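# Run the lathe work order and sort parts into trays

## Task

Act as the operator of this turning cell without assuming anything about what the previous shift left behind. Complete the work order and place the part that passes in the good tray. Any cut part that fails goes to the rework tray if further cutting could bring it into tolerance, and otherwise to the scrap tray. At the end the machine and the gauge must both be idle with no alarm, the lathe door must be shut, and nothing loose may remain inside the lathe.

## Robot and tools

Setup: one six-joint arm carries a two-finger gripper whose fingers can fold. A turning centre stands behind the arm's base toward -x, and its chuck faces +y. There is also a bench gauge with two nests and the good, rework and scrap trays. Anything dropped to the floor, pushed out of the work area or into the lathe's chip pan is lost.

Frames: the scene frame has its origin on the table top under the base, +z up, and +y to the left when looking along +x. Positions are in metres. In the gripper's own axes the fingers point along +z and close along y. end_effector_position is the point between the closed pads, and the fingertips reach about 33 mm past it.

execute_actions {actions, cameras}: runs the actions one after another. Each action may hold rows, steps, until, machine and gauge. rows is a list of 1 to 15 rows, one per control step (1/30 s). Each row has 9 numbers in [-1, 1]: dx, dy, dz, rx, ry, rz, position, force_limit, speed. The first six are an offset, not a pose. They count from the Hand target as it stood when the action began, along that target's own axes, and every row counts from that same start. 1.0 equals 0.6 m or 180 degrees, and rx, ry, rz form a single rotation vector. Gripper position: +1 is open at 140 mm, about -0.8 brings the pads together, and -1 closes until blocked. force_limit runs from about 14 N at -1 to 58 N at +1. speed runs from about 30 mm/s at -1 to 250 mm/s at +1, and a faster close grips harder. steps is 1 to 450 with a default of 15. After the last row the arm keeps heading for that row's target. To ramp gently, raise an offset by about 0.01 per row. until stops an action once device conditions hold, for example {"machine": {"state": "idle"}}, ['>=', 3] for numbers, or {"all": {"status": "ended"}}. It reads only machine and gauge. An empty actions list just returns the state and images.

machine commands go as an object or as a list of up to 8 objects: door shut/open, chuck clamp/open, page, cycle_start, feed_hold, reset, home, probe, tool_set, tool_change, air_blast, and {"stop": true}. A register write needs register, value (-9999 to 9999) and write: true in one object. Lengths are in mm and every x is a diameter. gauge takes measure: true or stop: true. A reading takes about 12 s and is valid only when the piece lies level, rests against the turquoise end stop, and is not touched. Use the bare nest for plain pieces and the violet nest for stepped pieces, with the thick end toward the stop. Put only one piece on the gauge at a time.

move {target, speed, blend, stop_force, zero, blocking, cameras}: follows a straight path. target is one 9-number row or a list of up to 15 rows. Each row is an offset from the current Hand target in its own axes, and all rows in a list count from that same target. speed is in m/s (0.002 to 2, default 0.25); blend is a corner radius in m; stop_force is in N (10 to 80) and ends the path on push. zero true takes a fresh force zero. blocking false returns early, and you must call wait or stop before the next move. The result adds a move: line such as done, off_target, held or fault, plus any limits that acted.

wait {seconds 0 to 10}; stop (brakes a running move); zoom_image {camera, region [x0, y0, x1, y1], at most 504 px per side} for cam_chuck, cam_high, cam_low, cam_machine or cam_wrist; show_instructions (reference pages such as the work order); finished_scene {scene}.

Result lines: gripper pose (position and quat wxyz) and velocities; Hand target, which later offsets count from; Tool commands; object_status (0 moving, 1 stopped while opening, 2 gripping something, 3 at the commanded position or pads met); position_measured in counts (3 open, 139 is about 60 mm, 230 pads met); joint positions, torques, external torques and flange force; and a move: line. The machine fields are state, door_state, chuck_state, seat_state, the door and chuck answers, entry, alarm and queue, plus the current page's registers. The gauge fields are state, message, readings and no_1 to no_20 in mm, where 0.000 means no such sheet row.

Cautions:
- The controller clips each step to 70 mm and 16 degrees from the measured pose.
- A net force of 144 N, or a joint torque at its limit (the wrist joints are only about 30 N m), brings a 10 s fault stop. Motor heat can also brake the arm.
- Approach contacts slowly with a small stop_force, and never aim far past a firm surface.
- Grip with the outer quarter of the pads; nearer the palm the fingers fold and hold poorly. Do not press the fingertips into surfaces.
- Keep the arm out of the lathe while a program runs, the cycle is held, or the spindle still turns.
- Set parts down at rest before opening the fingers, and let the chuck clamp before you release a part in it.
- Steer around the arm's base.

Each tool is called after ">>>" as name(argument=value, ...), one argument or row to a line, values as JSON.

Reference images:

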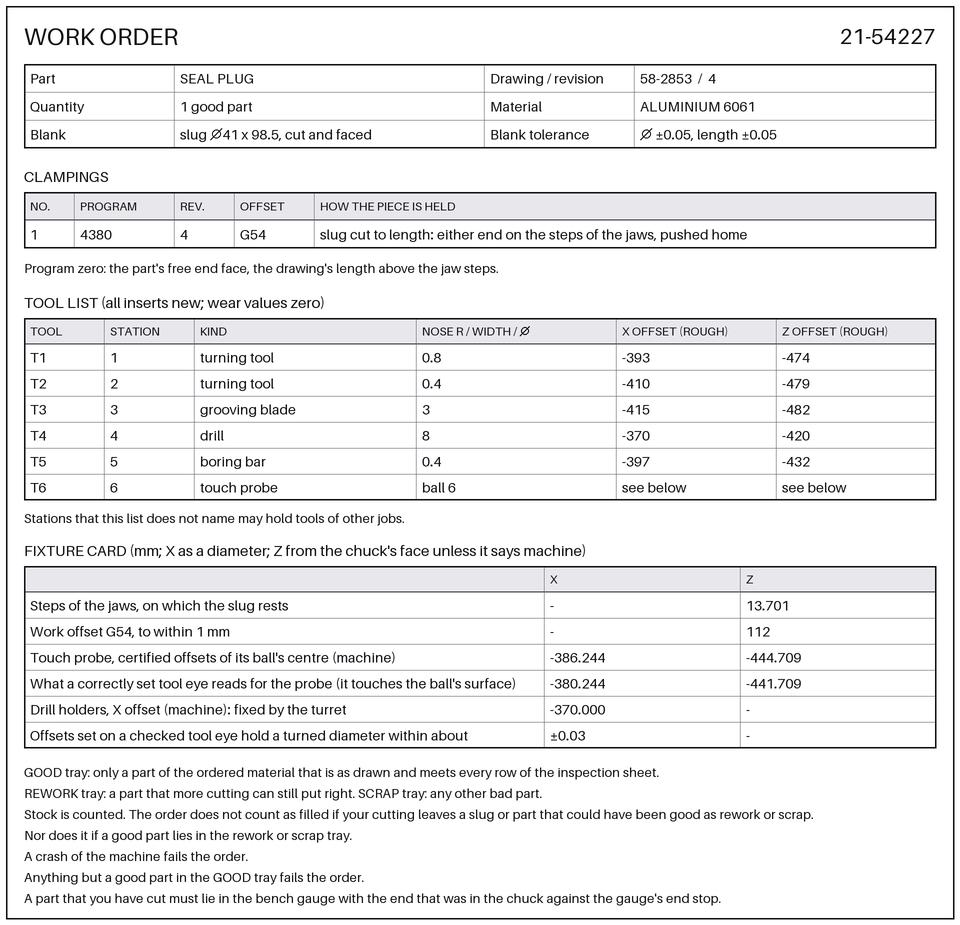

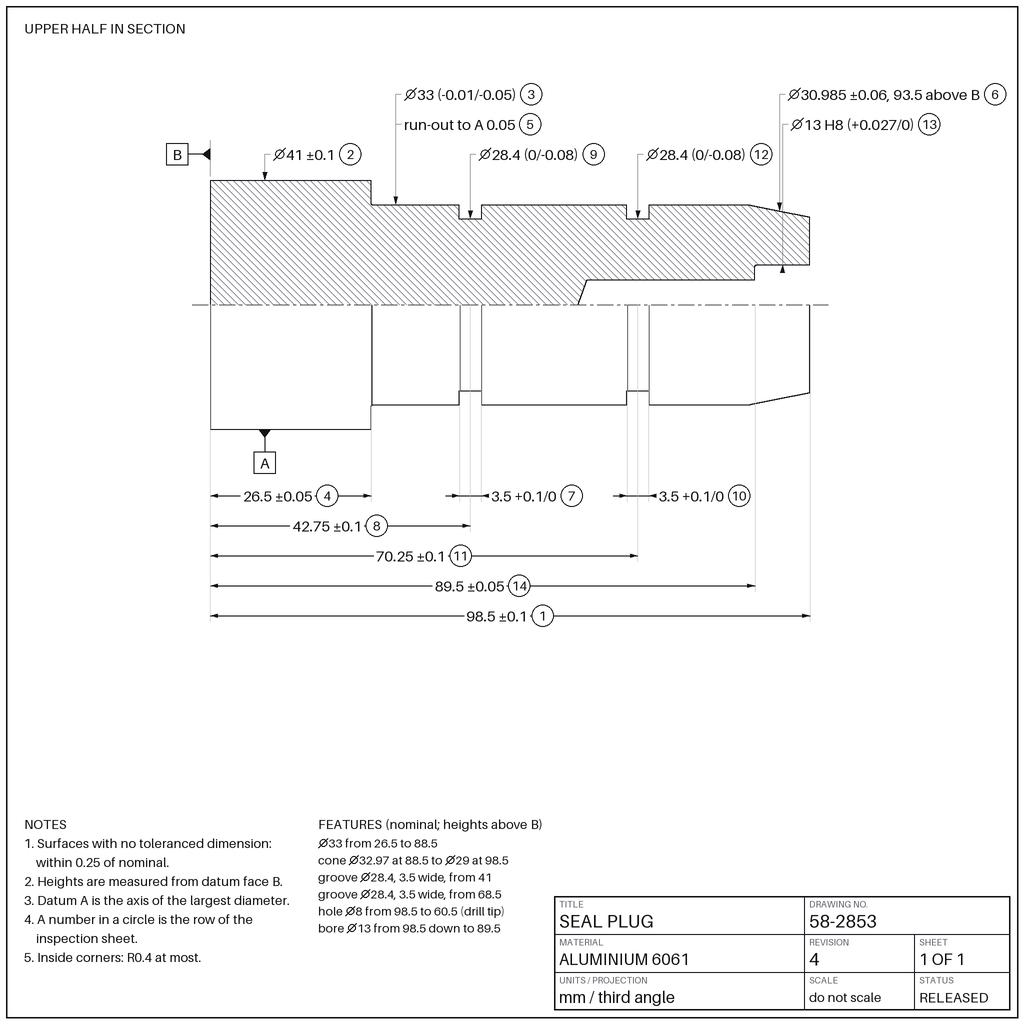

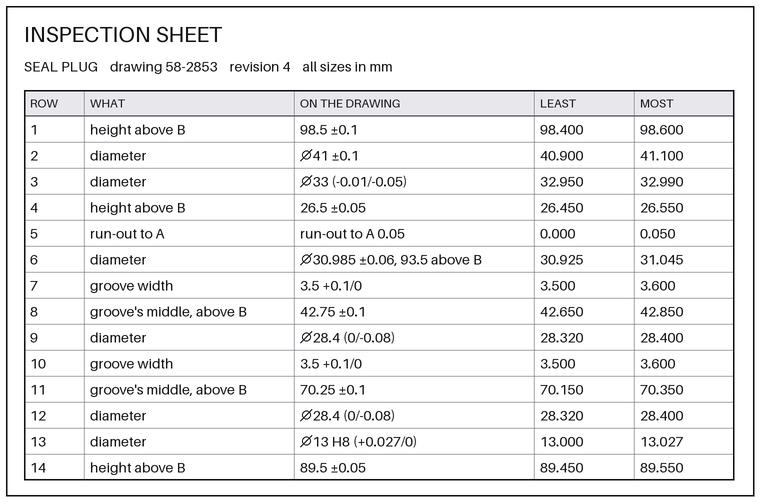

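## Session

>>> execute_actions(
  actions=[],
)

Scene clock: 0.00 s.
end_effector_position=(+0.4242, +0.1093, +0.4649) position_measured=3 object_status=3 end_effector_quat_wxyz=(-0.010, +0.719, -0.695, +0.000)
Joint positions: [0.222 -0.211 1.886 3.142 -1.442 0.148]
Joint velocities: within noise
Joint torques (N m): no reading
External joint torques (N m): no reading
Flange force (N): no reading
Hand target: +0.4242, +0.1093, +0.4649; -0.010, +0.719, -0.695, +0.000
Tool commands: gripper/position=+1.0 gripper/force_limit=+1.0 gripper/speed=+1.0
machine.work_offsets: g54_z=+112.201 g55_z=+0.000
machine: state=idle door_state=shut chuck_state=closed_empty seat_state=open door_answer=taken chuck_answer=taken page=work_offsets entry=no_entry entries=0 alarm=no_alarm queue=idle queue_left=0
gauge: readings=0

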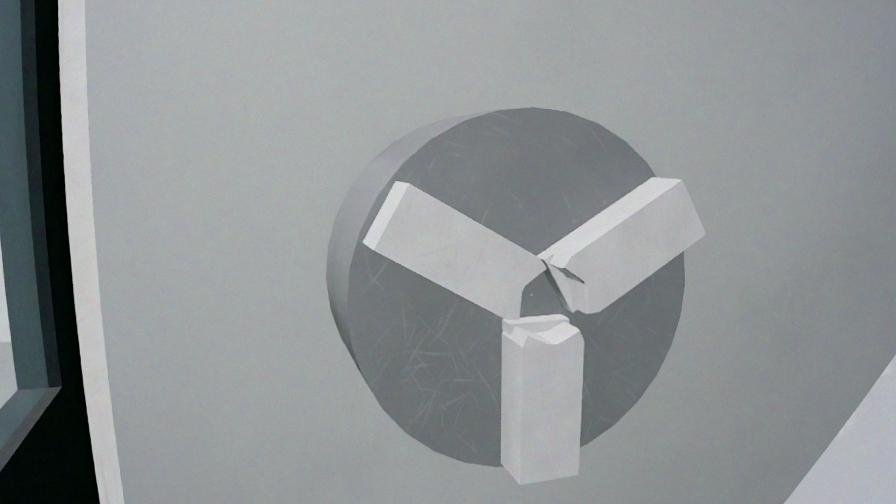

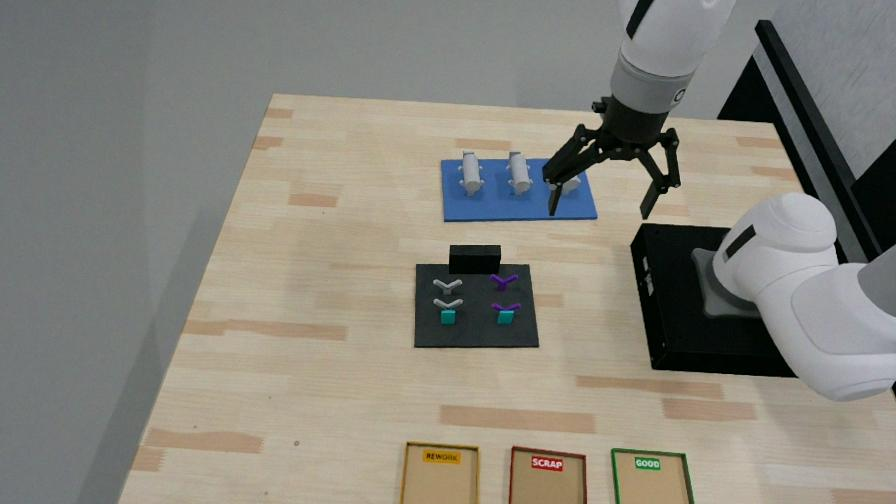

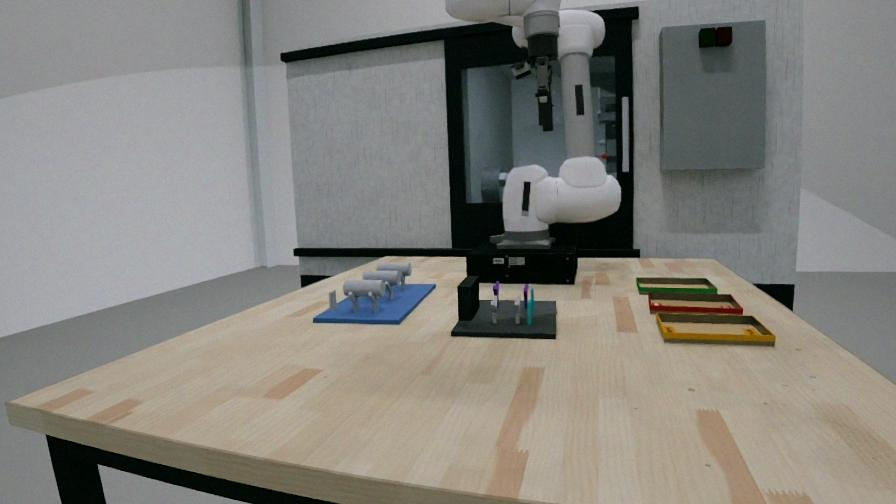

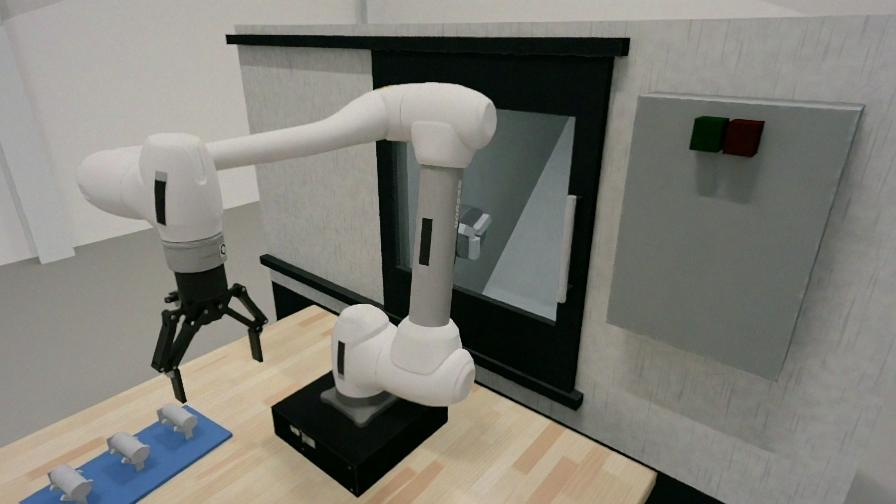

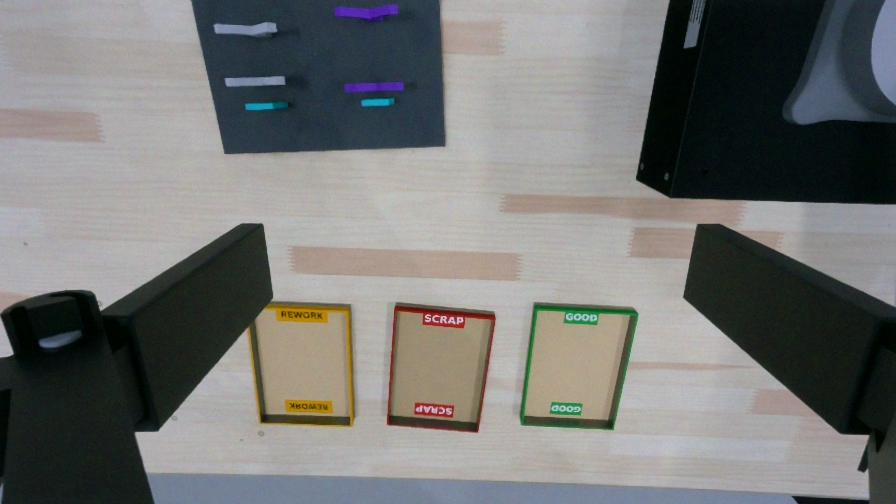

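>>> execute_actions(
  actions=[
    {"machine":{"page":"tools"},"steps":2},
  ],
  cameras=[],
)

>>> execute_actions(
  actions=[
    {"machine":{"page":"program"},"steps":2},
  ],
  cameras=[],
)

>>> execute_actions(
  actions=[
    {"machine":{"page":"measuring"},"steps":2},
  ],
  cameras=[],
)

>>> execute_actions(
  actions=[
    {"machine":{"page":"position"},"steps":2},
  ],
  cameras=["cam_high","cam_low"],
)

>>> zoom_image(
  camera="cam_high",
  region=[400, 120, 640, 360],
)

>>> zoom_image(
  camera="cam_low",
  region=[300, 240, 580, 350],
)

Scene clock: 9.00 s.
end_effector_position=(+0.4242, +0.1093, +0.4649) position_measured=3 object_status=3 end_effector_quat_wxyz=(-0.010, +0.719, -0.695, +0.000)
Joint positions: [0.222 -0.211 1.886 3.142 -1.442 0.148]
Joint velocities: within noise
Joint torques (N m): [1.36 -17.67 -40.6 -4.29 -0.07 -0.12]
External joint torques (N m): [-0.89 -3.37 -1.43 -0.04 0.1 0.12]
Flange force (N): [2.6 3.4 -2.9]
Hand target: +0.4242, +0.1093, +0.4649; -0.010, +0.719, -0.695, +0.000
Tool commands: gripper/position=+1.0 gripper/force_limit=+1.0 gripper/speed=+1.0
machine.tools: t1_x=-392.918 t1_x_wear=+0.000 t1_z=-473.628 t1_z_wear=+0.000 t1_radius=+0.800 t1_station=+1.000 t2_x=-410.396 t2_x_wear=+0.000 t2_z=-478.674 t2_z_wear=+0.000 t2_radius=+0.400 t2_station=+2.000 t3_x=-415.064 t3_x_wear=+0.000 t3_z=-482.370 t3_z_wear=+0.000 t3_radius=+0.000 t3_station=+3.000 t4_x=-370.000 t4_x_wear=+0.000 t4_z=-420.251 t4_z_wear=+0.000 t4_radius=+0.000 t4_station=+4.000 t5_x=-397.364 t5_x_wear=+0.000 t5_z=-431.678 t5_z_wear=+0.000 t5_radius=+0.400 t5_station=+5.000 t6_x=-386.244 t6_x_wear=+0.000 t6_z=-444.709 t6_z_wear=+0.000 t6_radius=+3.000 t6_station=+6.000
machine: state=idle door_state=shut chuck_state=closed_empty seat_state=open door_answer=taken chuck_answer=taken page=tools entry=no_entry entries=0 alarm=no_alarm queue=done queue_left=0
gauge: readings=0
No camera images: "cameras" was empty.

Scene clock: 9.27 s.
end_effector_position=(+0.4242, +0.1093, +0.4649) position_measured=3 object_status=3 end_effector_quat_wxyz=(-0.010, +0.719, -0.695, +0.000)
Joint positions: [0.222 -0.211 1.886 3.142 -1.442 0.148]
Joint velocities: within noise
Joint torques (N m): [1.2 -17.37 -40.88 -4.25 -0.09 -0.13]
External joint torques (N m): [-0.79 -3.78 -1.31 -0.09 0.12 0.13]
Flange force (N): [2.6 4.2 -2.8]
Hand target: +0.4242, +0.1093, +0.4649; -0.010, +0.719, -0.695, +0.000
Tool commands: gripper/position=+1.0 gripper/force_limit=+1.0 gripper/speed=+1.0
machine.program: program=+4380 tool_call=+1 tool_in_place=+0 program_revision=+4 program_offset=+54 load_peak=+0 stored1_number=+4627 stored1_revision=+2 stored2_number=+1130 stored2_revision=+3 stored3_number=+4380 stored3_revision=+4 stored4_number=+0 stored4_revision=+0 cycles=+0
machine: state=idle door_state=shut chuck_state=closed_empty seat_state=open door_answer=taken chuck_answer=taken page=program entry=no_entry entries=0 alarm=no_alarm queue=done queue_left=0
gauge: readings=0
No camera images: "cameras" was empty.

Scene clock: 9.53 s.
end_effector_position=(+0.4242, +0.1093, +0.4649) position_measured=3 object_status=3 end_effector_quat_wxyz=(-0.010, +0.719, -0.695, +0.000)
Joint positions: [0.222 -0.211 1.886 3.142 -1.442 0.148]
Joint velocities: within noise
Joint torques (N m): [1.47 -17.4 -40.57 -4.16 -0.06 -0.12]
External joint torques (N m): [-1.15 -3.56 -1.63 -0.19 0.1 0.12]
Flange force (N): [3.2 3.3 -3.3]
Hand target: +0.4242, +0.1093, +0.4649; -0.010, +0.719, -0.695, +0.000
Tool commands: gripper/position=+1.0 gripper/force_limit=+1.0 gripper/speed=+1.0
machine.measuring: probe_x=+0.000 probe_z=+0.000 probe_move_x=+0.000 probe_move_z=+0.000 probe_radius=+2.992 eye_x=+62.294 eye_z=+153.528 probe_touched=+0 probe_found_x=+0.000 probe_found_z=+0.000 set_x=+0.000 set_z=+0.000
machine: state=idle door_state=shut chuck_state=closed_empty seat_state=open door_answer=taken chuck_answer=taken page=measuring entry=no_entry entries=0 alarm=no_alarm queue=done queue_left=0
gauge: readings=0
No camera images: "cameras" was empty.

Scene clock: 9.80 s.
end_effector_position=(+0.4242, +0.1093, +0.4649) position_measured=3 object_status=3 end_effector_quat_wxyz=(-0.010, +0.719, -0.695, +0.000)
Joint positions: [0.222 -0.211 1.886 3.142 -1.442 0.148]
Joint velocities: within noise
Joint torques (N m): [1.37 -17.83 -40.78 -4.22 -0.14 -0.1]
External joint torques (N m): [-0.75 -3.29 -1.39 -0.11 0.17 0.1]
Flange force (N): [2.3 3.3 -2.7]
Hand target: +0.4242, +0.1093, +0.4649; -0.010, +0.719, -0.695, +0.000
Tool commands: gripper/position=+1.0 gripper/force_limit=+1.0 gripper/speed=+1.0
machine.position: pos_x=+0.000 pos_z=+0.000
machine: state=idle door_state=shut chuck_state=closed_empty seat_state=open door_answer=taken chuck_answer=taken page=position entry=no_entry entries=0 alarm=no_alarm queue=done queue_left=0
gauge: readings=0
Images, in order (width x height): cam_high 896x504, cam_low 896x504.

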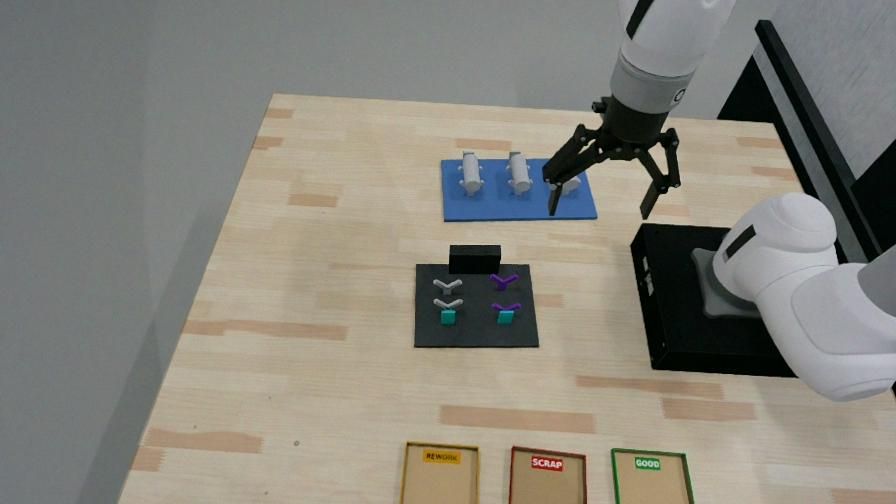

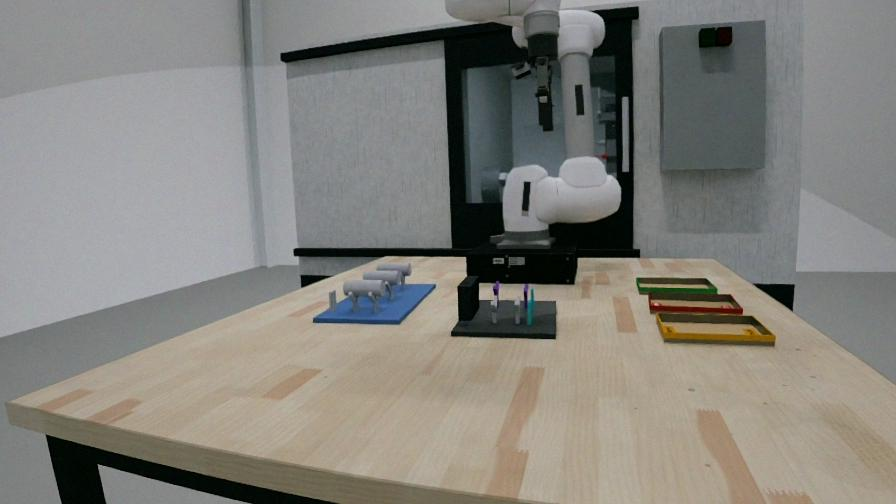

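Scaled by 2.100.

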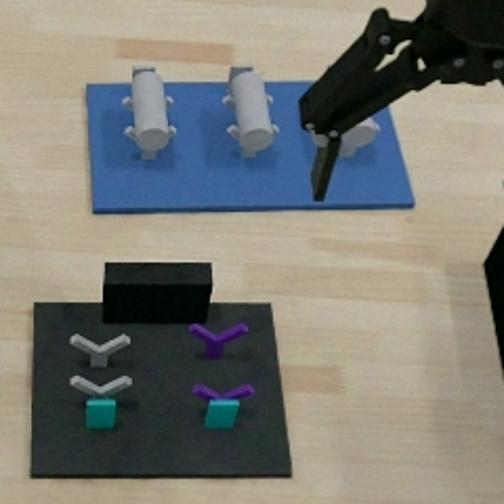

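Scaled by 1.800.

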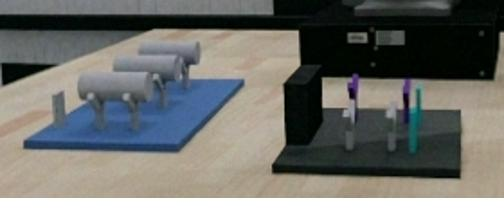

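>>> execute_actions(
  actions=[
    {"machine":[{"page":"measuring"},{"register":"tool_call","value":6,"write":true},{"tool_change":true},{"tool_set":true}],"steps":2},
  ],
  cameras=[],
)

>>> move(
  target=[0.72, 0.0, 0.2, 0, 0, 0, 1.0, 1.0, 1.0],
  speed=0.25,
  cameras=["cam_high", "cam_low", "cam_wrist", "cam_machine", "cam_chuck"],
)

>>> zoom_image(
  camera="cam_chuck",
  region=[460, 200, 640, 340],
)

Scene clock: 59.63 s.
end_effector_position=(+0.4242, +0.1093, +0.4649) position_measured=3 object_status=3 end_effector_quat_wxyz=(-0.010, +0.719, -0.695, +0.000)
Joint positions: [0.222 -0.211 1.886 3.142 -1.442 0.148]
Joint velocities: within noise
Joint torques (N m): [0.93 -17.64 -40.74 -4.23 -0.12 -0.09]
External joint torques (N m): [-0.4 -3.51 -1.5 -0.12 0.14 0.09]
Flange force (N): [1.6 3.7 -2.9]
Hand target: +0.4242, +0.1093, +0.4649; -0.010, +0.719, -0.695, +0.000
Tool commands: gripper/position=+1.0 gripper/force_limit=+1.0 gripper/speed=+1.0
machine.measuring: probe_x=+0.000 probe_z=+0.000 probe_move_x=+0.000 probe_move_z=+0.000 probe_radius=+2.992 eye_x=+62.294 eye_z=+153.528 probe_touched=+0 probe_found_x=+0.000 probe_found_z=+0.000 set_x=+0.000 set_z=+0.000
machine: state=idle door_state=shut chuck_state=closed_empty seat_state=open door_answer=taken chuck_answer=taken page=measuring entry=taken entries=2 alarm=no_alarm queue=running queue_left=1
gauge: readings=0
No camera images: "cameras" was empty.

Scene clock: 61.80 s.
end_effector_position=(+0.4411, -0.3206, +0.3387) position_measured=3 object_status=3 end_effector_quat_wxyz=(-0.011, +0.719, -0.695, +0.000)
Joint positions: [-0.664 0.017 1.907 3.162 -1.202 -0.745]
Joint velocities: within noise
Joint torques (N m): [0.93 -38.45 -38.26 -3.89 -0.09 -0.14]
External joint torques (N m): [-0.63 -4.68 -1.41 -0.17 0.12 0.14]
Flange force (N): [-2.6 4.6 -4.5]
Hand target: +0.4410, -0.3206, +0.3387; -0.010, +0.719, -0.695, +0.000
Off the commanded pose: 0.000 m, 0 deg.
machine.measuring: probe_x=+0.000 probe_z=+0.000 probe_move_x=+0.000 probe_move_z=+0.000 probe_radius=+2.992 eye_x=+62.294 eye_z=+153.528 probe_touched=+0 probe_found_x=+0.000 probe_found_z=+0.000 set_x=+0.000 set_z=+0.000
machine: state=busy door_state=shut chuck_state=closed_empty seat_state=open door_answer=taken chuck_answer=taken page=measuring entry=taken entries=2 alarm=no_alarm queue=running queue_left=1
gauge: readings=0
move: done
camera_calibration:
cam_wrist: T_world_to_cam=[[-0.998891, -0.0420234, -0.0212409, 0.446621], [-0.0468011, 0.935674, 0.349748, 0.207216], [0.00517699, 0.350354, -0.936603, 0.567696], [0, 0, 0, 1]] pos_world=[0.452885, -0.374012, 0.468719]

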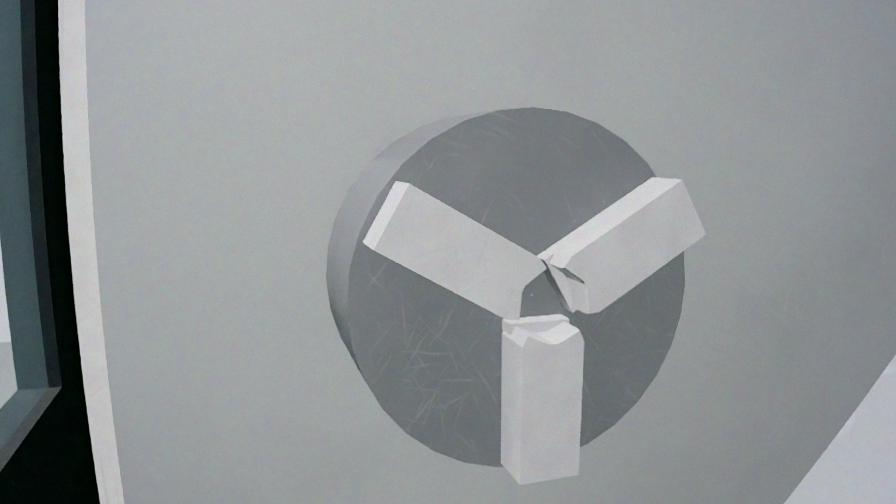

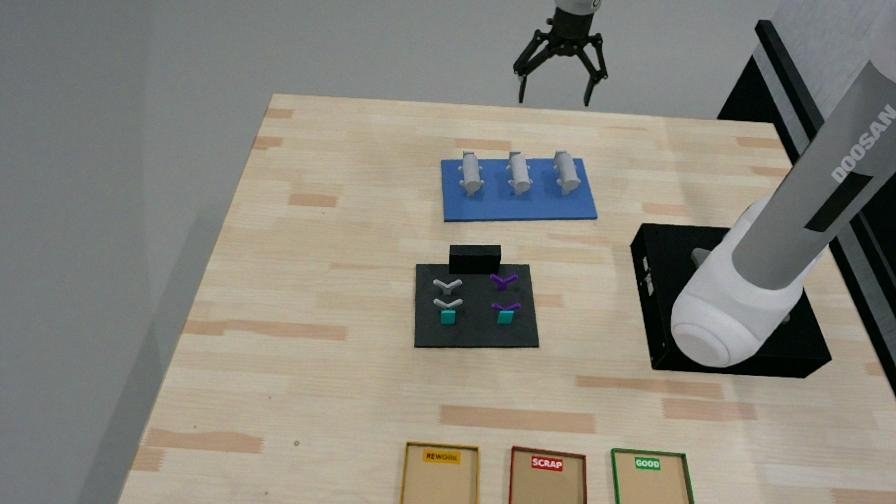

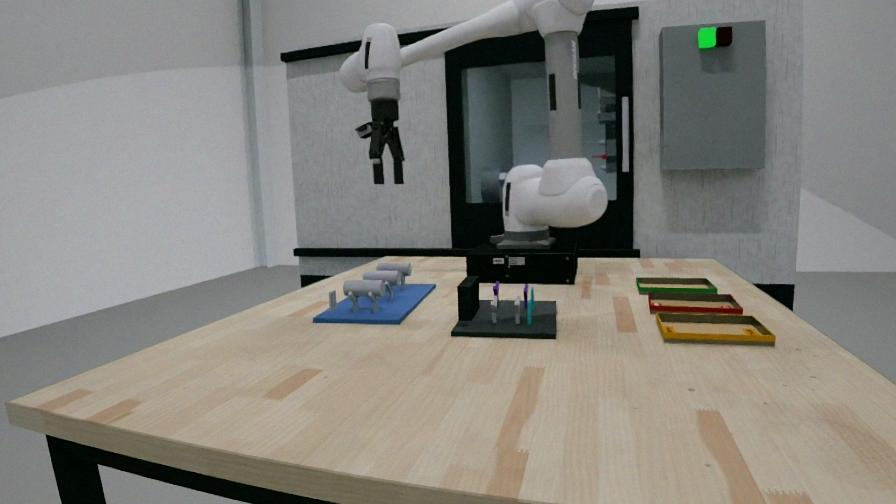

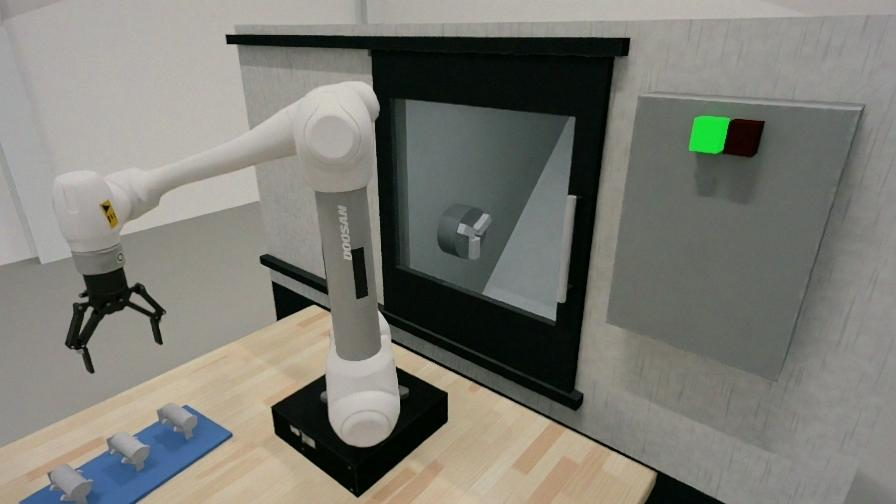

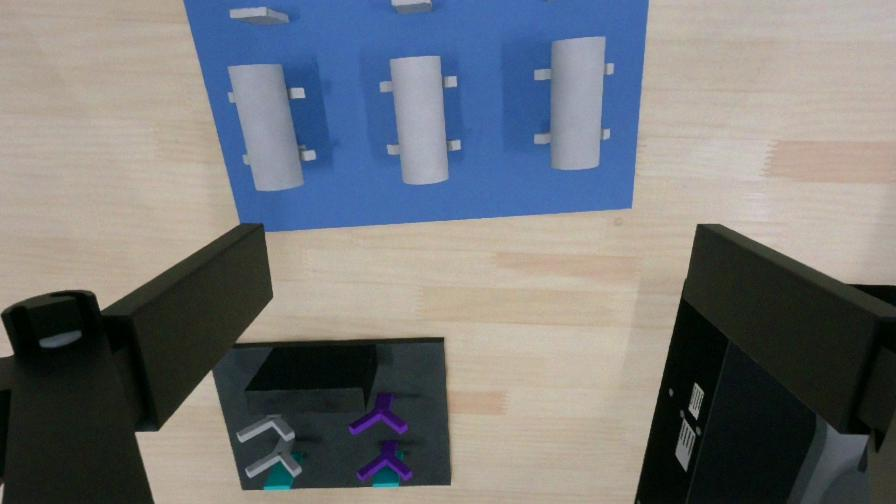

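Scaled by 2.800.

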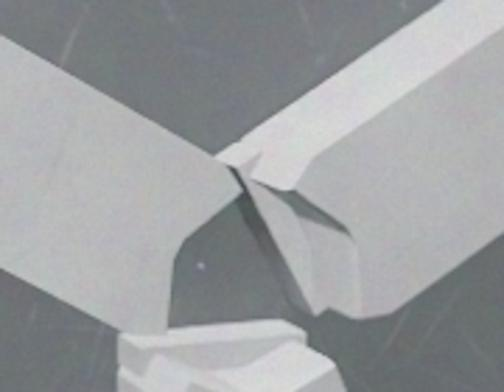

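>>> zoom_image(
  camera="cam_wrist",
  region=[210, 0, 660, 240],
)

>>> wait(
  seconds=6,
  cameras=[],
)

Scaled by 1.120.

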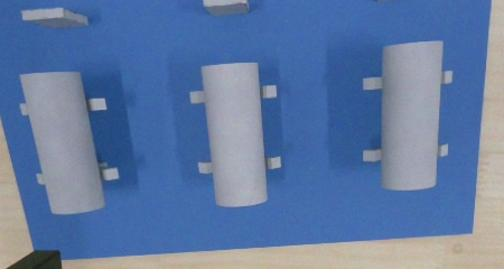

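Scene clock: 70.80 s.
end_effector_position=(+0.4410, -0.3206, +0.3387) position_measured=3 object_status=3 end_effector_quat_wxyz=(-0.010, +0.719, -0.695, +0.000)
Joint positions: [-0.664 0.017 1.907 3.162 -1.202 -0.745]
Joint velocities: within noise
Joint torques (N m): [1.4 -38.75 -38.14 -3.96 -0.09 -0.09]
External joint torques (N m): [-0.82 -4.33 -1.39 -0.08 0.11 0.09]
Flange force (N): [-1.9 4.5 -4.3]
Hand target: +0.4410, -0.3206, +0.3387; -0.010, +0.719, -0.695, +0.000
Tool commands: gripper/position=+1.0 gripper/force_limit=+1.0 gripper/speed=+1.0
Off the commanded pose: 0.000 m, 0 deg.
machine.measuring: probe_x=+0.000 probe_z=+0.000 probe_move_x=+0.000 probe_move_z=+0.000 probe_radius=+2.992 eye_x=+62.294 eye_z=+153.528 probe_touched=+0 probe_found_x=+0.000 probe_found_z=+0.000 set_x=+0.000 set_z=+0.000
machine: state=busy door_state=shut chuck_state=closed_empty seat_state=open door_answer=taken chuck_answer=taken page=measuring entry=taken entries=3 alarm=no_alarm queue=running queue_left=0
gauge: readings=0
wait: 6.00 s
No camera images: "cameras" was empty.

>>> move(
  target=[0.0392, -0.0692, 0.2483, 0, 0, -0.0233, 0.15, -0.2, 0.0],
  speed=0.25,
  cameras=["cam_wrist", "cam_machine"],
)

>>> zoom_image(
  camera="cam_machine",
  region=[360, 80, 620, 340],
)

Scene clock: 121.23 s.
end_effector_position=(+0.4854, -0.3403, +0.1899) position_measured=110 object_status=3 end_effector_quat_wxyz=(-0.010, +0.744, -0.668, +0.000)
Joint positions: [-0.641 0.214 1.982 3.165 -0.93 -0.802]
Joint velocities: within noise
Joint torques (N m): [1.53 -52.13 -32.46 -3.38 -0.01 -0.07]
External joint torques (N m): [-0.9 -5.67 -1.49 -0.08 0.03 0.07]
Flange force (N): [-2.6 4.8 -7.2]
Hand target: +0.4856, -0.3404, +0.1900; -0.010, +0.744, -0.668, +0.001
Off the commanded pose: 0.000 m, 0 deg.
machine.measuring: probe_x=+0.000 probe_z=+0.000 probe_move_x=+0.000 probe_move_z=+0.000 probe_radius=+2.992 eye_x=+62.294 eye_z=+153.528 probe_touched=+0 probe_found_x=+0.000 probe_found_z=+0.000 set_x=-380.251 set_z=-441.711
machine: state=idle door_state=shut chuck_state=closed_empty seat_state=open door_answer=taken chuck_answer=taken page=measuring entry=taken entries=3 alarm=no_alarm queue=done queue_left=0
gauge: readings=0
move: done
camera_calibration:
cam_wrist: T_world_to_cam=[[-0.993117, -0.115044, -0.0219817, 0.459457], [-0.115458, 0.930023, 0.348894, 0.311334], [-0.0196948, 0.349031, -0.936904, 0.446622], [0, 0, 0, 1]] pos_world=[0.501036, -0.392575, 0.319919]
Images, in order (width x height): cam_machine 896x504, cam_wrist 896x504.

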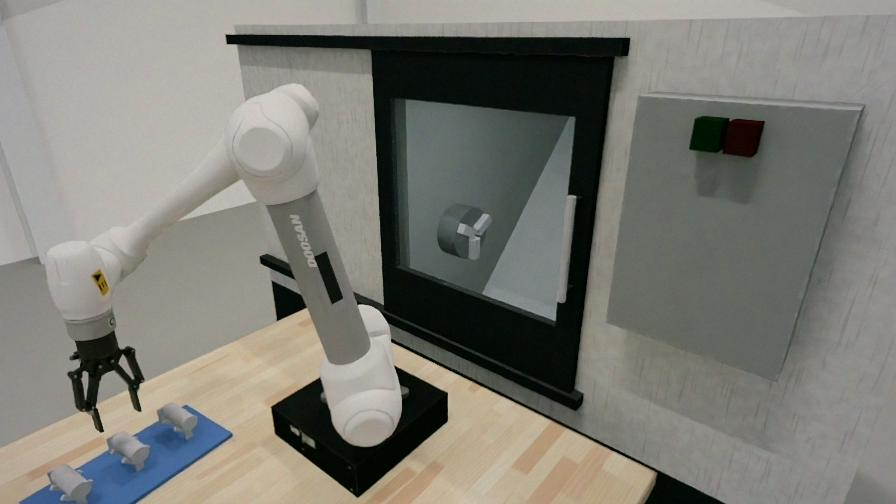

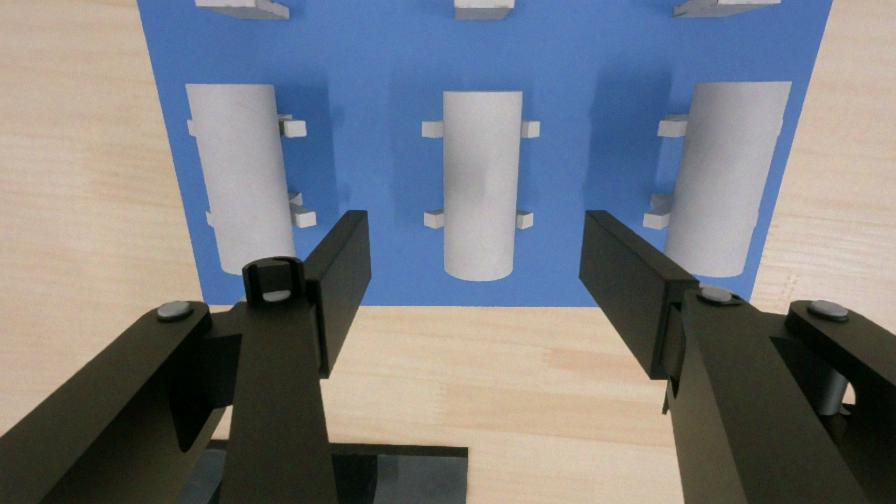

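Scaled by 1.938.

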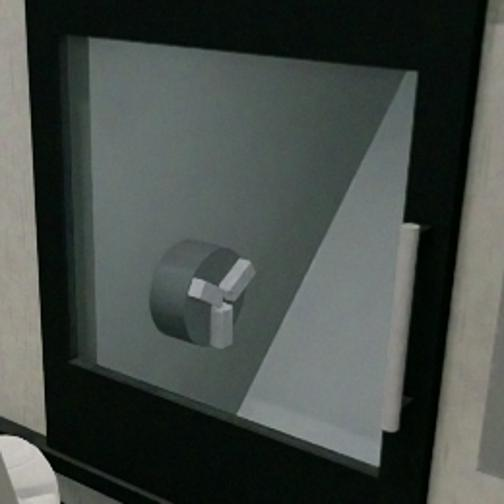

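>>> execute_actions(
  actions=[
    {"machine":[{"register":"tool_call","value":1,"write":true},{"tool_change":true},{"tool_set":true}],"steps":2},
  ],
  cameras=[],
)

>>> move(
  target=[0.0022, 0.0024, 0.1617, 0, 0, 0, 0.15, -0.2, 0.0],
  speed=0.1,
  stop_force=20,
  cameras=["cam_wrist", "cam_low"],
)

>>> zoom_image(
  camera="cam_low",
  region=[300, 220, 460, 340],
)

Scene clock: 136.97 s.
end_effector_position=(+0.4856, -0.3404, +0.1900) position_measured=110 object_status=3 end_effector_quat_wxyz=(-0.010, +0.744, -0.668, +0.001)
Joint positions: [-0.641 0.214 1.982 3.165 -0.93 -0.802]
Joint velocities: within noise
Joint torques (N m): [1.24 -53.03 -32.99 -3.37 -0.12 -0.11]
External joint torques (N m): [-0.82 -4.81 -1.04 -0.11 0.16 0.11]
Flange force (N): [-2.5 4.5 -5.7]
Hand target: +0.4856, -0.3404, +0.1900; -0.010, +0.744, -0.668, +0.001
Tool commands: gripper/position=+0.15 gripper/force_limit=-0.2 gripper/speed=+0.0
Off the commanded pose: 0.000 m, 0 deg.
machine.measuring: probe_x=+0.000 probe_z=+0.000 probe_move_x=+0.000 probe_move_z=+0.000 probe_radius=+2.992 eye_x=+62.294 eye_z=+153.528 probe_touched=+0 probe_found_x=+0.000 probe_found_z=+0.000 set_x=-380.251 set_z=-441.711
machine: state=busy door_state=shut chuck_state=closed_empty seat_state=open door_answer=taken chuck_answer=taken page=measuring entry=taken entries=5 alarm=no_alarm queue=running queue_left=1
gauge: readings=0
No camera images: "cameras" was empty.

Scene clock: 138.60 s.
end_effector_position=(+0.4857, -0.3404, +0.0930) position_measured=110 object_status=3 end_effector_quat_wxyz=(-0.010, +0.744, -0.668, +0.000)
Joint positions: [-0.642 0.33 2.051 3.169 -0.745 -0.808]
Joint velocities: within noise
Joint torques (N m): [1.15 -59.13 -27.43 -2.82 -0.18 -0.13]
External joint torques (N m): [-0.42 -5.15 -1.29 -0.11 0.2 0.13]
Flange force (N): [-2.4 3.2 -7.3]
Hand target: +0.4857, -0.3405, +0.0930; -0.010, +0.744, -0.668, +0.001
Off the commanded pose: 0.000 m, 0 deg.
machine.measuring: probe_x=+0.000 probe_z=+0.000 probe_move_x=+0.000 probe_move_z=+0.000 probe_radius=+2.992 eye_x=+62.294 eye_z=+153.528 probe_touched=+0 probe_found_x=+0.000 probe_found_z=+0.000 set_x=-380.251 set_z=-441.711
machine: state=busy door_state=shut chuck_state=closed_empty seat_state=open door_answer=taken chuck_answer=taken page=measuring entry=taken entries=5 alarm=no_alarm queue=running queue_left=1
gauge: readings=0
move: done
camera_calibration:
cam_wrist: T_world_to_cam=[[-0.99312, -0.114981, -0.0221579, 0.45758], [-0.115463, 0.930063, 0.348785, 0.345301], [-0.0194956, 0.348944, -0.936941, 0.355749], [0, 0, 0, 1]] pos_world=[0.501237, -0.392675, 0.223019]
Images, in order (width x height): cam_low 896x504, cam_wrist 896x504.

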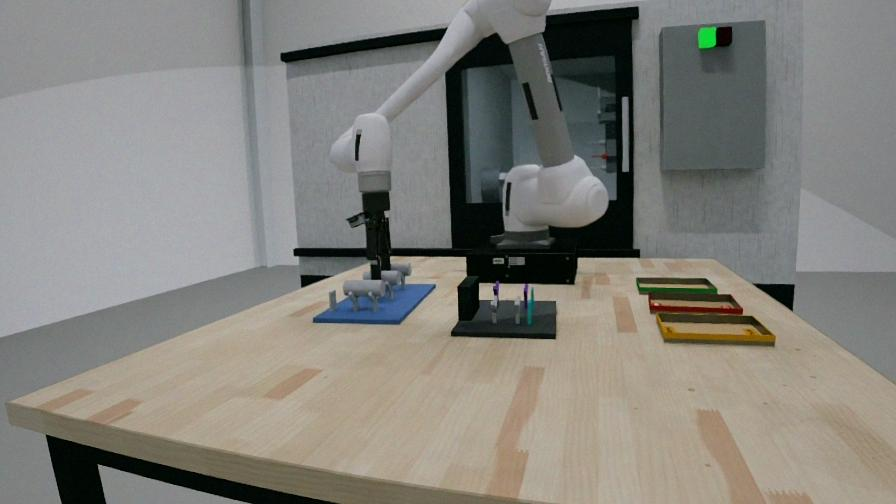

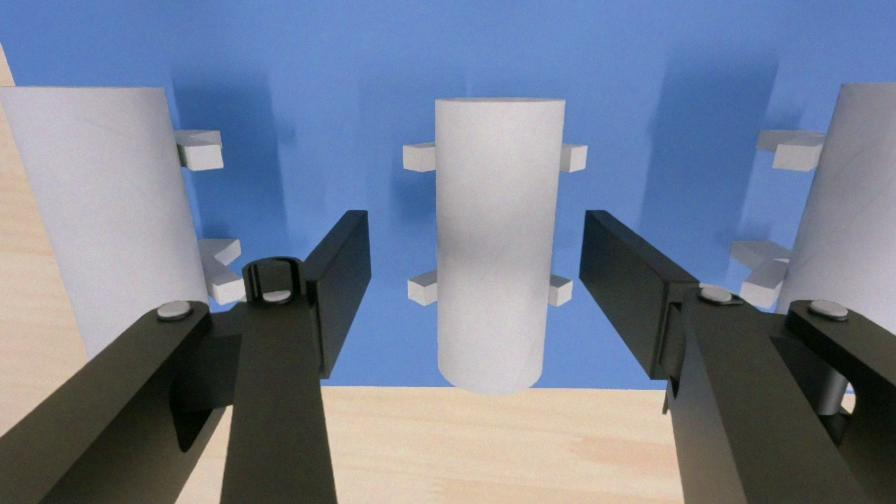

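Scaled by 3.150.

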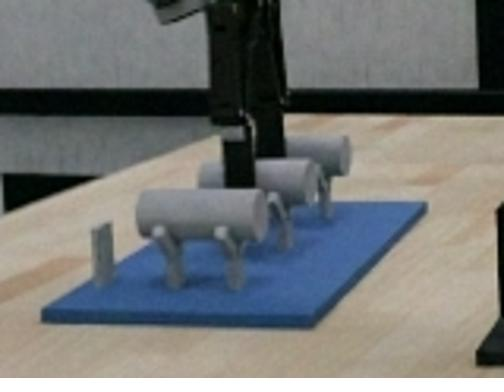

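>>> execute_actions(
  actions=[
    {"rows":[[0,0,0,0,0,0,-1,-0.05,-1]],"steps":75},
  ],
  cameras=["cam_wrist"],
)

Scene clock: 147.77 s.
end_effector_position=(+0.4857, -0.3405, +0.0930) position_measured=164 object_status=2 end_effector_quat_wxyz=(-0.010, +0.744, -0.668, +0.001)
Joint positions: [-0.642 0.33 2.051 3.169 -0.745 -0.808]
Joint velocities: within noise
Joint torques (N m): [21.27 -55.01 -53.62 5.51 15.69 -0.57]
External joint torques (N m): [-20.73 -9.32 24.76 -8.46 -15.66 0.57]
Flange force (N): [-8.1 60.0 -29.5]
Hand target: +0.4857, -0.3405, +0.0930; -0.010, +0.744, -0.668, +0.001
Off the commanded pose: 0.000 m, 0 deg.
machine.measuring: probe_x=+0.000 probe_z=+0.000 probe_move_x=+0.000 probe_move_z=+0.000 probe_radius=+2.992 eye_x=+62.294 eye_z=+153.528 probe_touched=+0 probe_found_x=+0.000 probe_found_z=+0.000 set_x=-380.251 set_z=-441.711
machine: state=busy door_state=shut chuck_state=closed_empty seat_state=open door_answer=taken chuck_answer=taken page=measuring entry=taken entries=6 alarm=no_alarm queue=running queue_left=0
gauge: readings=0
camera_calibration:
cam_wrist: T_world_to_cam=[[-0.993109, -0.11508, -0.022182, 0.45764], [-0.115565, 0.930084, 0.348696, 0.345392], [-0.0194967, 0.348856, -0.936973, 0.355725], [0, 0, 0, 1]] pos_world=[0.501337, -0.392675, 0.223019]
Images, in order (width x height): cam_wrist 896x504.

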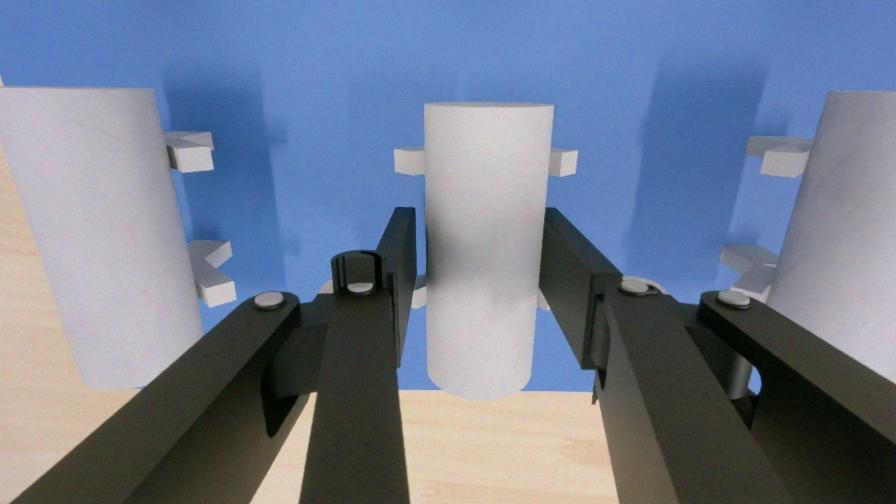

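>>> execute_actions(
  actions=[
    {"rows":[[0,0,0,0,0,0,-0.05,-0.05,-1]],"steps":25},
    {"rows":[[0,0.001,0,0,0,0,-0.05,-0.05,-1],[0,0.002,0,0,0,0,-0.05,-0.05,-1],[0,0.003,0,0,0,0,-0.05,-0.05,-1],[0,0.004,0,0,0,0,-0.05,-0.05,-1]],"steps":20},
    {"rows":[[0,0,0,0,0,0,-1,-0.05,-1]],"steps":70},
  ],
  cameras=["cam_wrist"],
)

Scene clock: 159.53 s.
end_effector_position=(+0.4833, -0.3407, +0.0930) position_measured=170 object_status=2 end_effector_quat_wxyz=(-0.010, +0.744, -0.668, +0.001)
Joint positions: [-0.645 0.328 2.054 3.169 -0.744 -0.811]
Joint velocities: within noise
Joint torques (N m): [13.56 -58.66 -49.59 2.59 12.26 -0.44]
External joint torques (N m): [-13.2 -5.4 20.78 -5.54 -12.22 0.43]
External joint torques at the end of the 1st action: [-0.97 -5.29 -0.53 0 0.13 0.09]
External joint torques at the end of the 2nd action: [-0.72 -4.88 -1.21 -0.06 0.15 0.14]
Flange force (N): [-10.2 43.7 -19.6]
Flange force at the end of the 1st action (N): [-2.8 5.1 -7.2]
Flange force at the end of the 2nd action (N): [-2.0 3.4 -7.0]
Hand target: +0.4833, -0.3407, +0.0930; -0.010, +0.744, -0.668, +0.001
Off the commanded pose: 0.000 m, 0 deg.
machine.measuring: probe_x=+0.000 probe_z=+0.000 probe_move_x=+0.000 probe_move_z=+0.000 probe_radius=+2.992 eye_x=+62.294 eye_z=+153.528 probe_touched=+0 probe_found_x=+0.000 probe_found_z=+0.000 set_x=-392.912 set_z=-473.624
machine: state=idle door_state=shut chuck_state=closed_empty seat_state=open door_answer=taken chuck_answer=taken page=measuring entry=taken entries=6 alarm=no_alarm queue=done queue_left=0
gauge: readings=0
camera_calibration:
cam_wrist: T_world_to_cam=[[-0.993109, -0.11508, -0.022182, 0.455222], [-0.115565, 0.930084, 0.348696, 0.345394], [-0.0194967, 0.348856, -0.936973, 0.355782], [0, 0, 0, 1]] pos_world=[0.498937, -0.392975, 0.223019]
Images, in order (width x height): cam_wrist 896x504.

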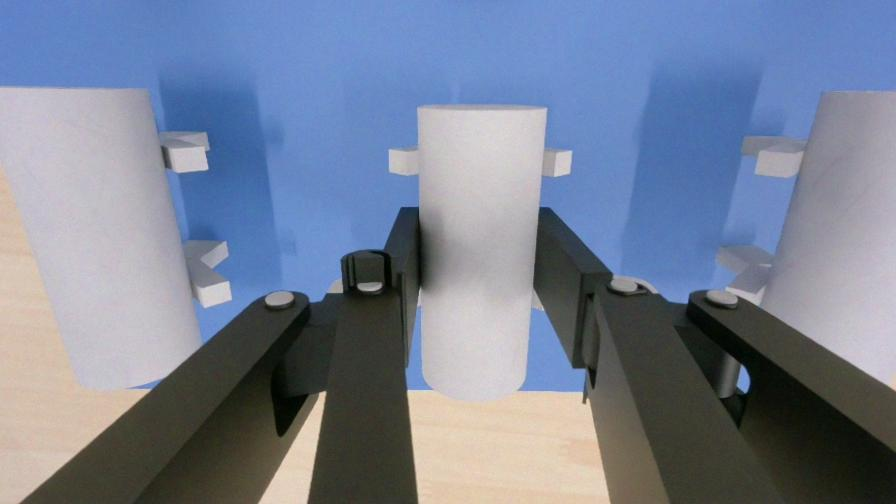

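>>> execute_actions(
  actions=[
    {"machine":[{"register":"tool_call","value":2,"write":true},{"tool_change":true},{"tool_set":true}],"rows":[[0,0.0005,0,0,0,0,-1,-0.05,-1],[0,0.001,0,0,0,0,-1,-0.05,-1],[0,0.0015,0,0,0,0,-1,-0.05,-1],[0,0.002,0,0,0,0,-1,-0.05,-1]],"steps":10},
  ],
  cameras=[],
)

>>> move(
  target=[0.0014, 0.0015, -0.1, 0, 0, 0, -1, -0.05, -1],
  speed=0.08,
  cameras=["cam_wrist"],
)

Scene clock: 165.00 s.
end_effector_position=(+0.4822, -0.3409, +0.0930) position_measured=170 object_status=2 end_effector_quat_wxyz=(-0.010, +0.744, -0.668, +0.001)
Joint positions: [-0.646 0.327 2.056 3.169 -0.743 -0.813]
Joint velocities: within noise
Joint torques (N m): [7.62 -53.17 -29.86 -0.24 3.19 -0.05]
External joint torques (N m): [-6.9 -10.8 1.03 -2.7 -3.15 0.05]
Flange force (N): [-0.8 17.8 -20.3]
Hand target: +0.4821, -0.3408, +0.0929; -0.010, +0.744, -0.668, +0.001
Off the commanded pose: 0.000 m, 0 deg.
machine.measuring: probe_x=+0.000 probe_z=+0.000 probe_move_x=+0.000 probe_move_z=+0.000 probe_radius=+2.992 eye_x=+62.294 eye_z=+153.528 probe_touched=+0 probe_found_x=+0.000 probe_found_z=+0.000 set_x=-392.912 set_z=-473.624
machine: state=busy door_state=shut chuck_state=closed_empty seat_state=open door_answer=taken chuck_answer=taken page=measuring entry=taken entries=8 alarm=no_alarm queue=running queue_left=1
gauge: readings=0
No camera images: "cameras" was empty.

Scene clock: 166.03 s.
end_effector_position=(+0.4805, -0.3427, +0.1530) position_measured=170 object_status=2 end_effector_quat_wxyz=(-0.010, +0.744, -0.668, +0.001)
Joint positions: [-0.65 0.251 2.017 3.166 -0.857 -0.813]
Joint velocities: within noise
Joint torques (N m): [1.73 -57.51 -32.36 -3.09 -0.11 -0.09]
External joint torques (N m): [-1.04 -2.31 0.25 -0.18 0.14 0.09]
Flange force (N): [-1.4 3.8 -2.3]
Hand target: +0.4804, -0.3427, +0.1529; -0.010, +0.744, -0.668, +0.001
Off the commanded pose: 0.000 m, 0 deg.
machine.measuring: probe_x=+0.000 probe_z=+0.000 probe_move_x=+0.000 probe_move_z=+0.000 probe_radius=+2.992 eye_x=+62.294 eye_z=+153.528 probe_touched=+0 probe_found_x=+0.000 probe_found_z=+0.000 set_x=-392.912 set_z=-473.624
machine: state=busy door_state=shut chuck_state=closed_empty seat_state=open door_answer=taken chuck_answer=taken page=measuring entry=taken entries=8 alarm=no_alarm queue=running queue_left=1
gauge: readings=0
move: done
camera_calibration:
cam_wrist: T_world_to_cam=[[-0.993111, -0.115042, -0.0222594, 0.453481], [-0.115559, 0.930133, 0.348566, 0.326051], [-0.0193955, 0.348737, -0.93702, 0.412558], [0, 0, 0, 1]] pos_world=[0.496037, -0.394976, 0.283019]
Images, in order (width x height): cam_wrist 896x504.

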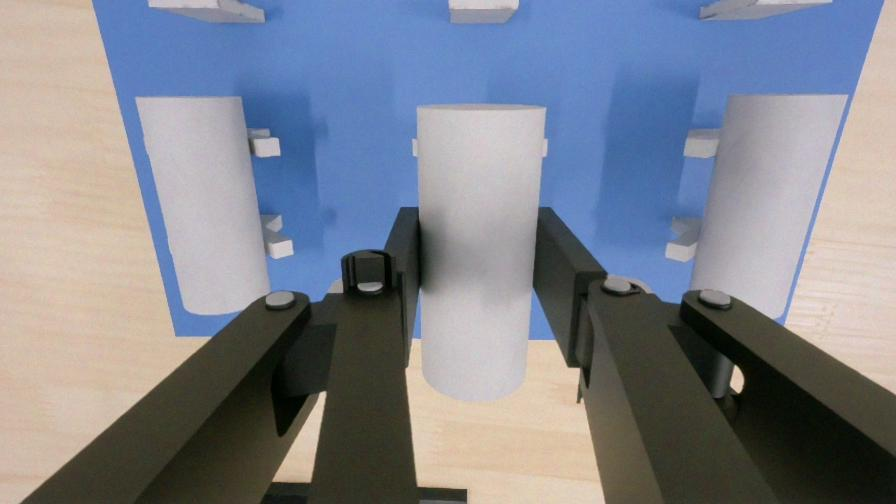

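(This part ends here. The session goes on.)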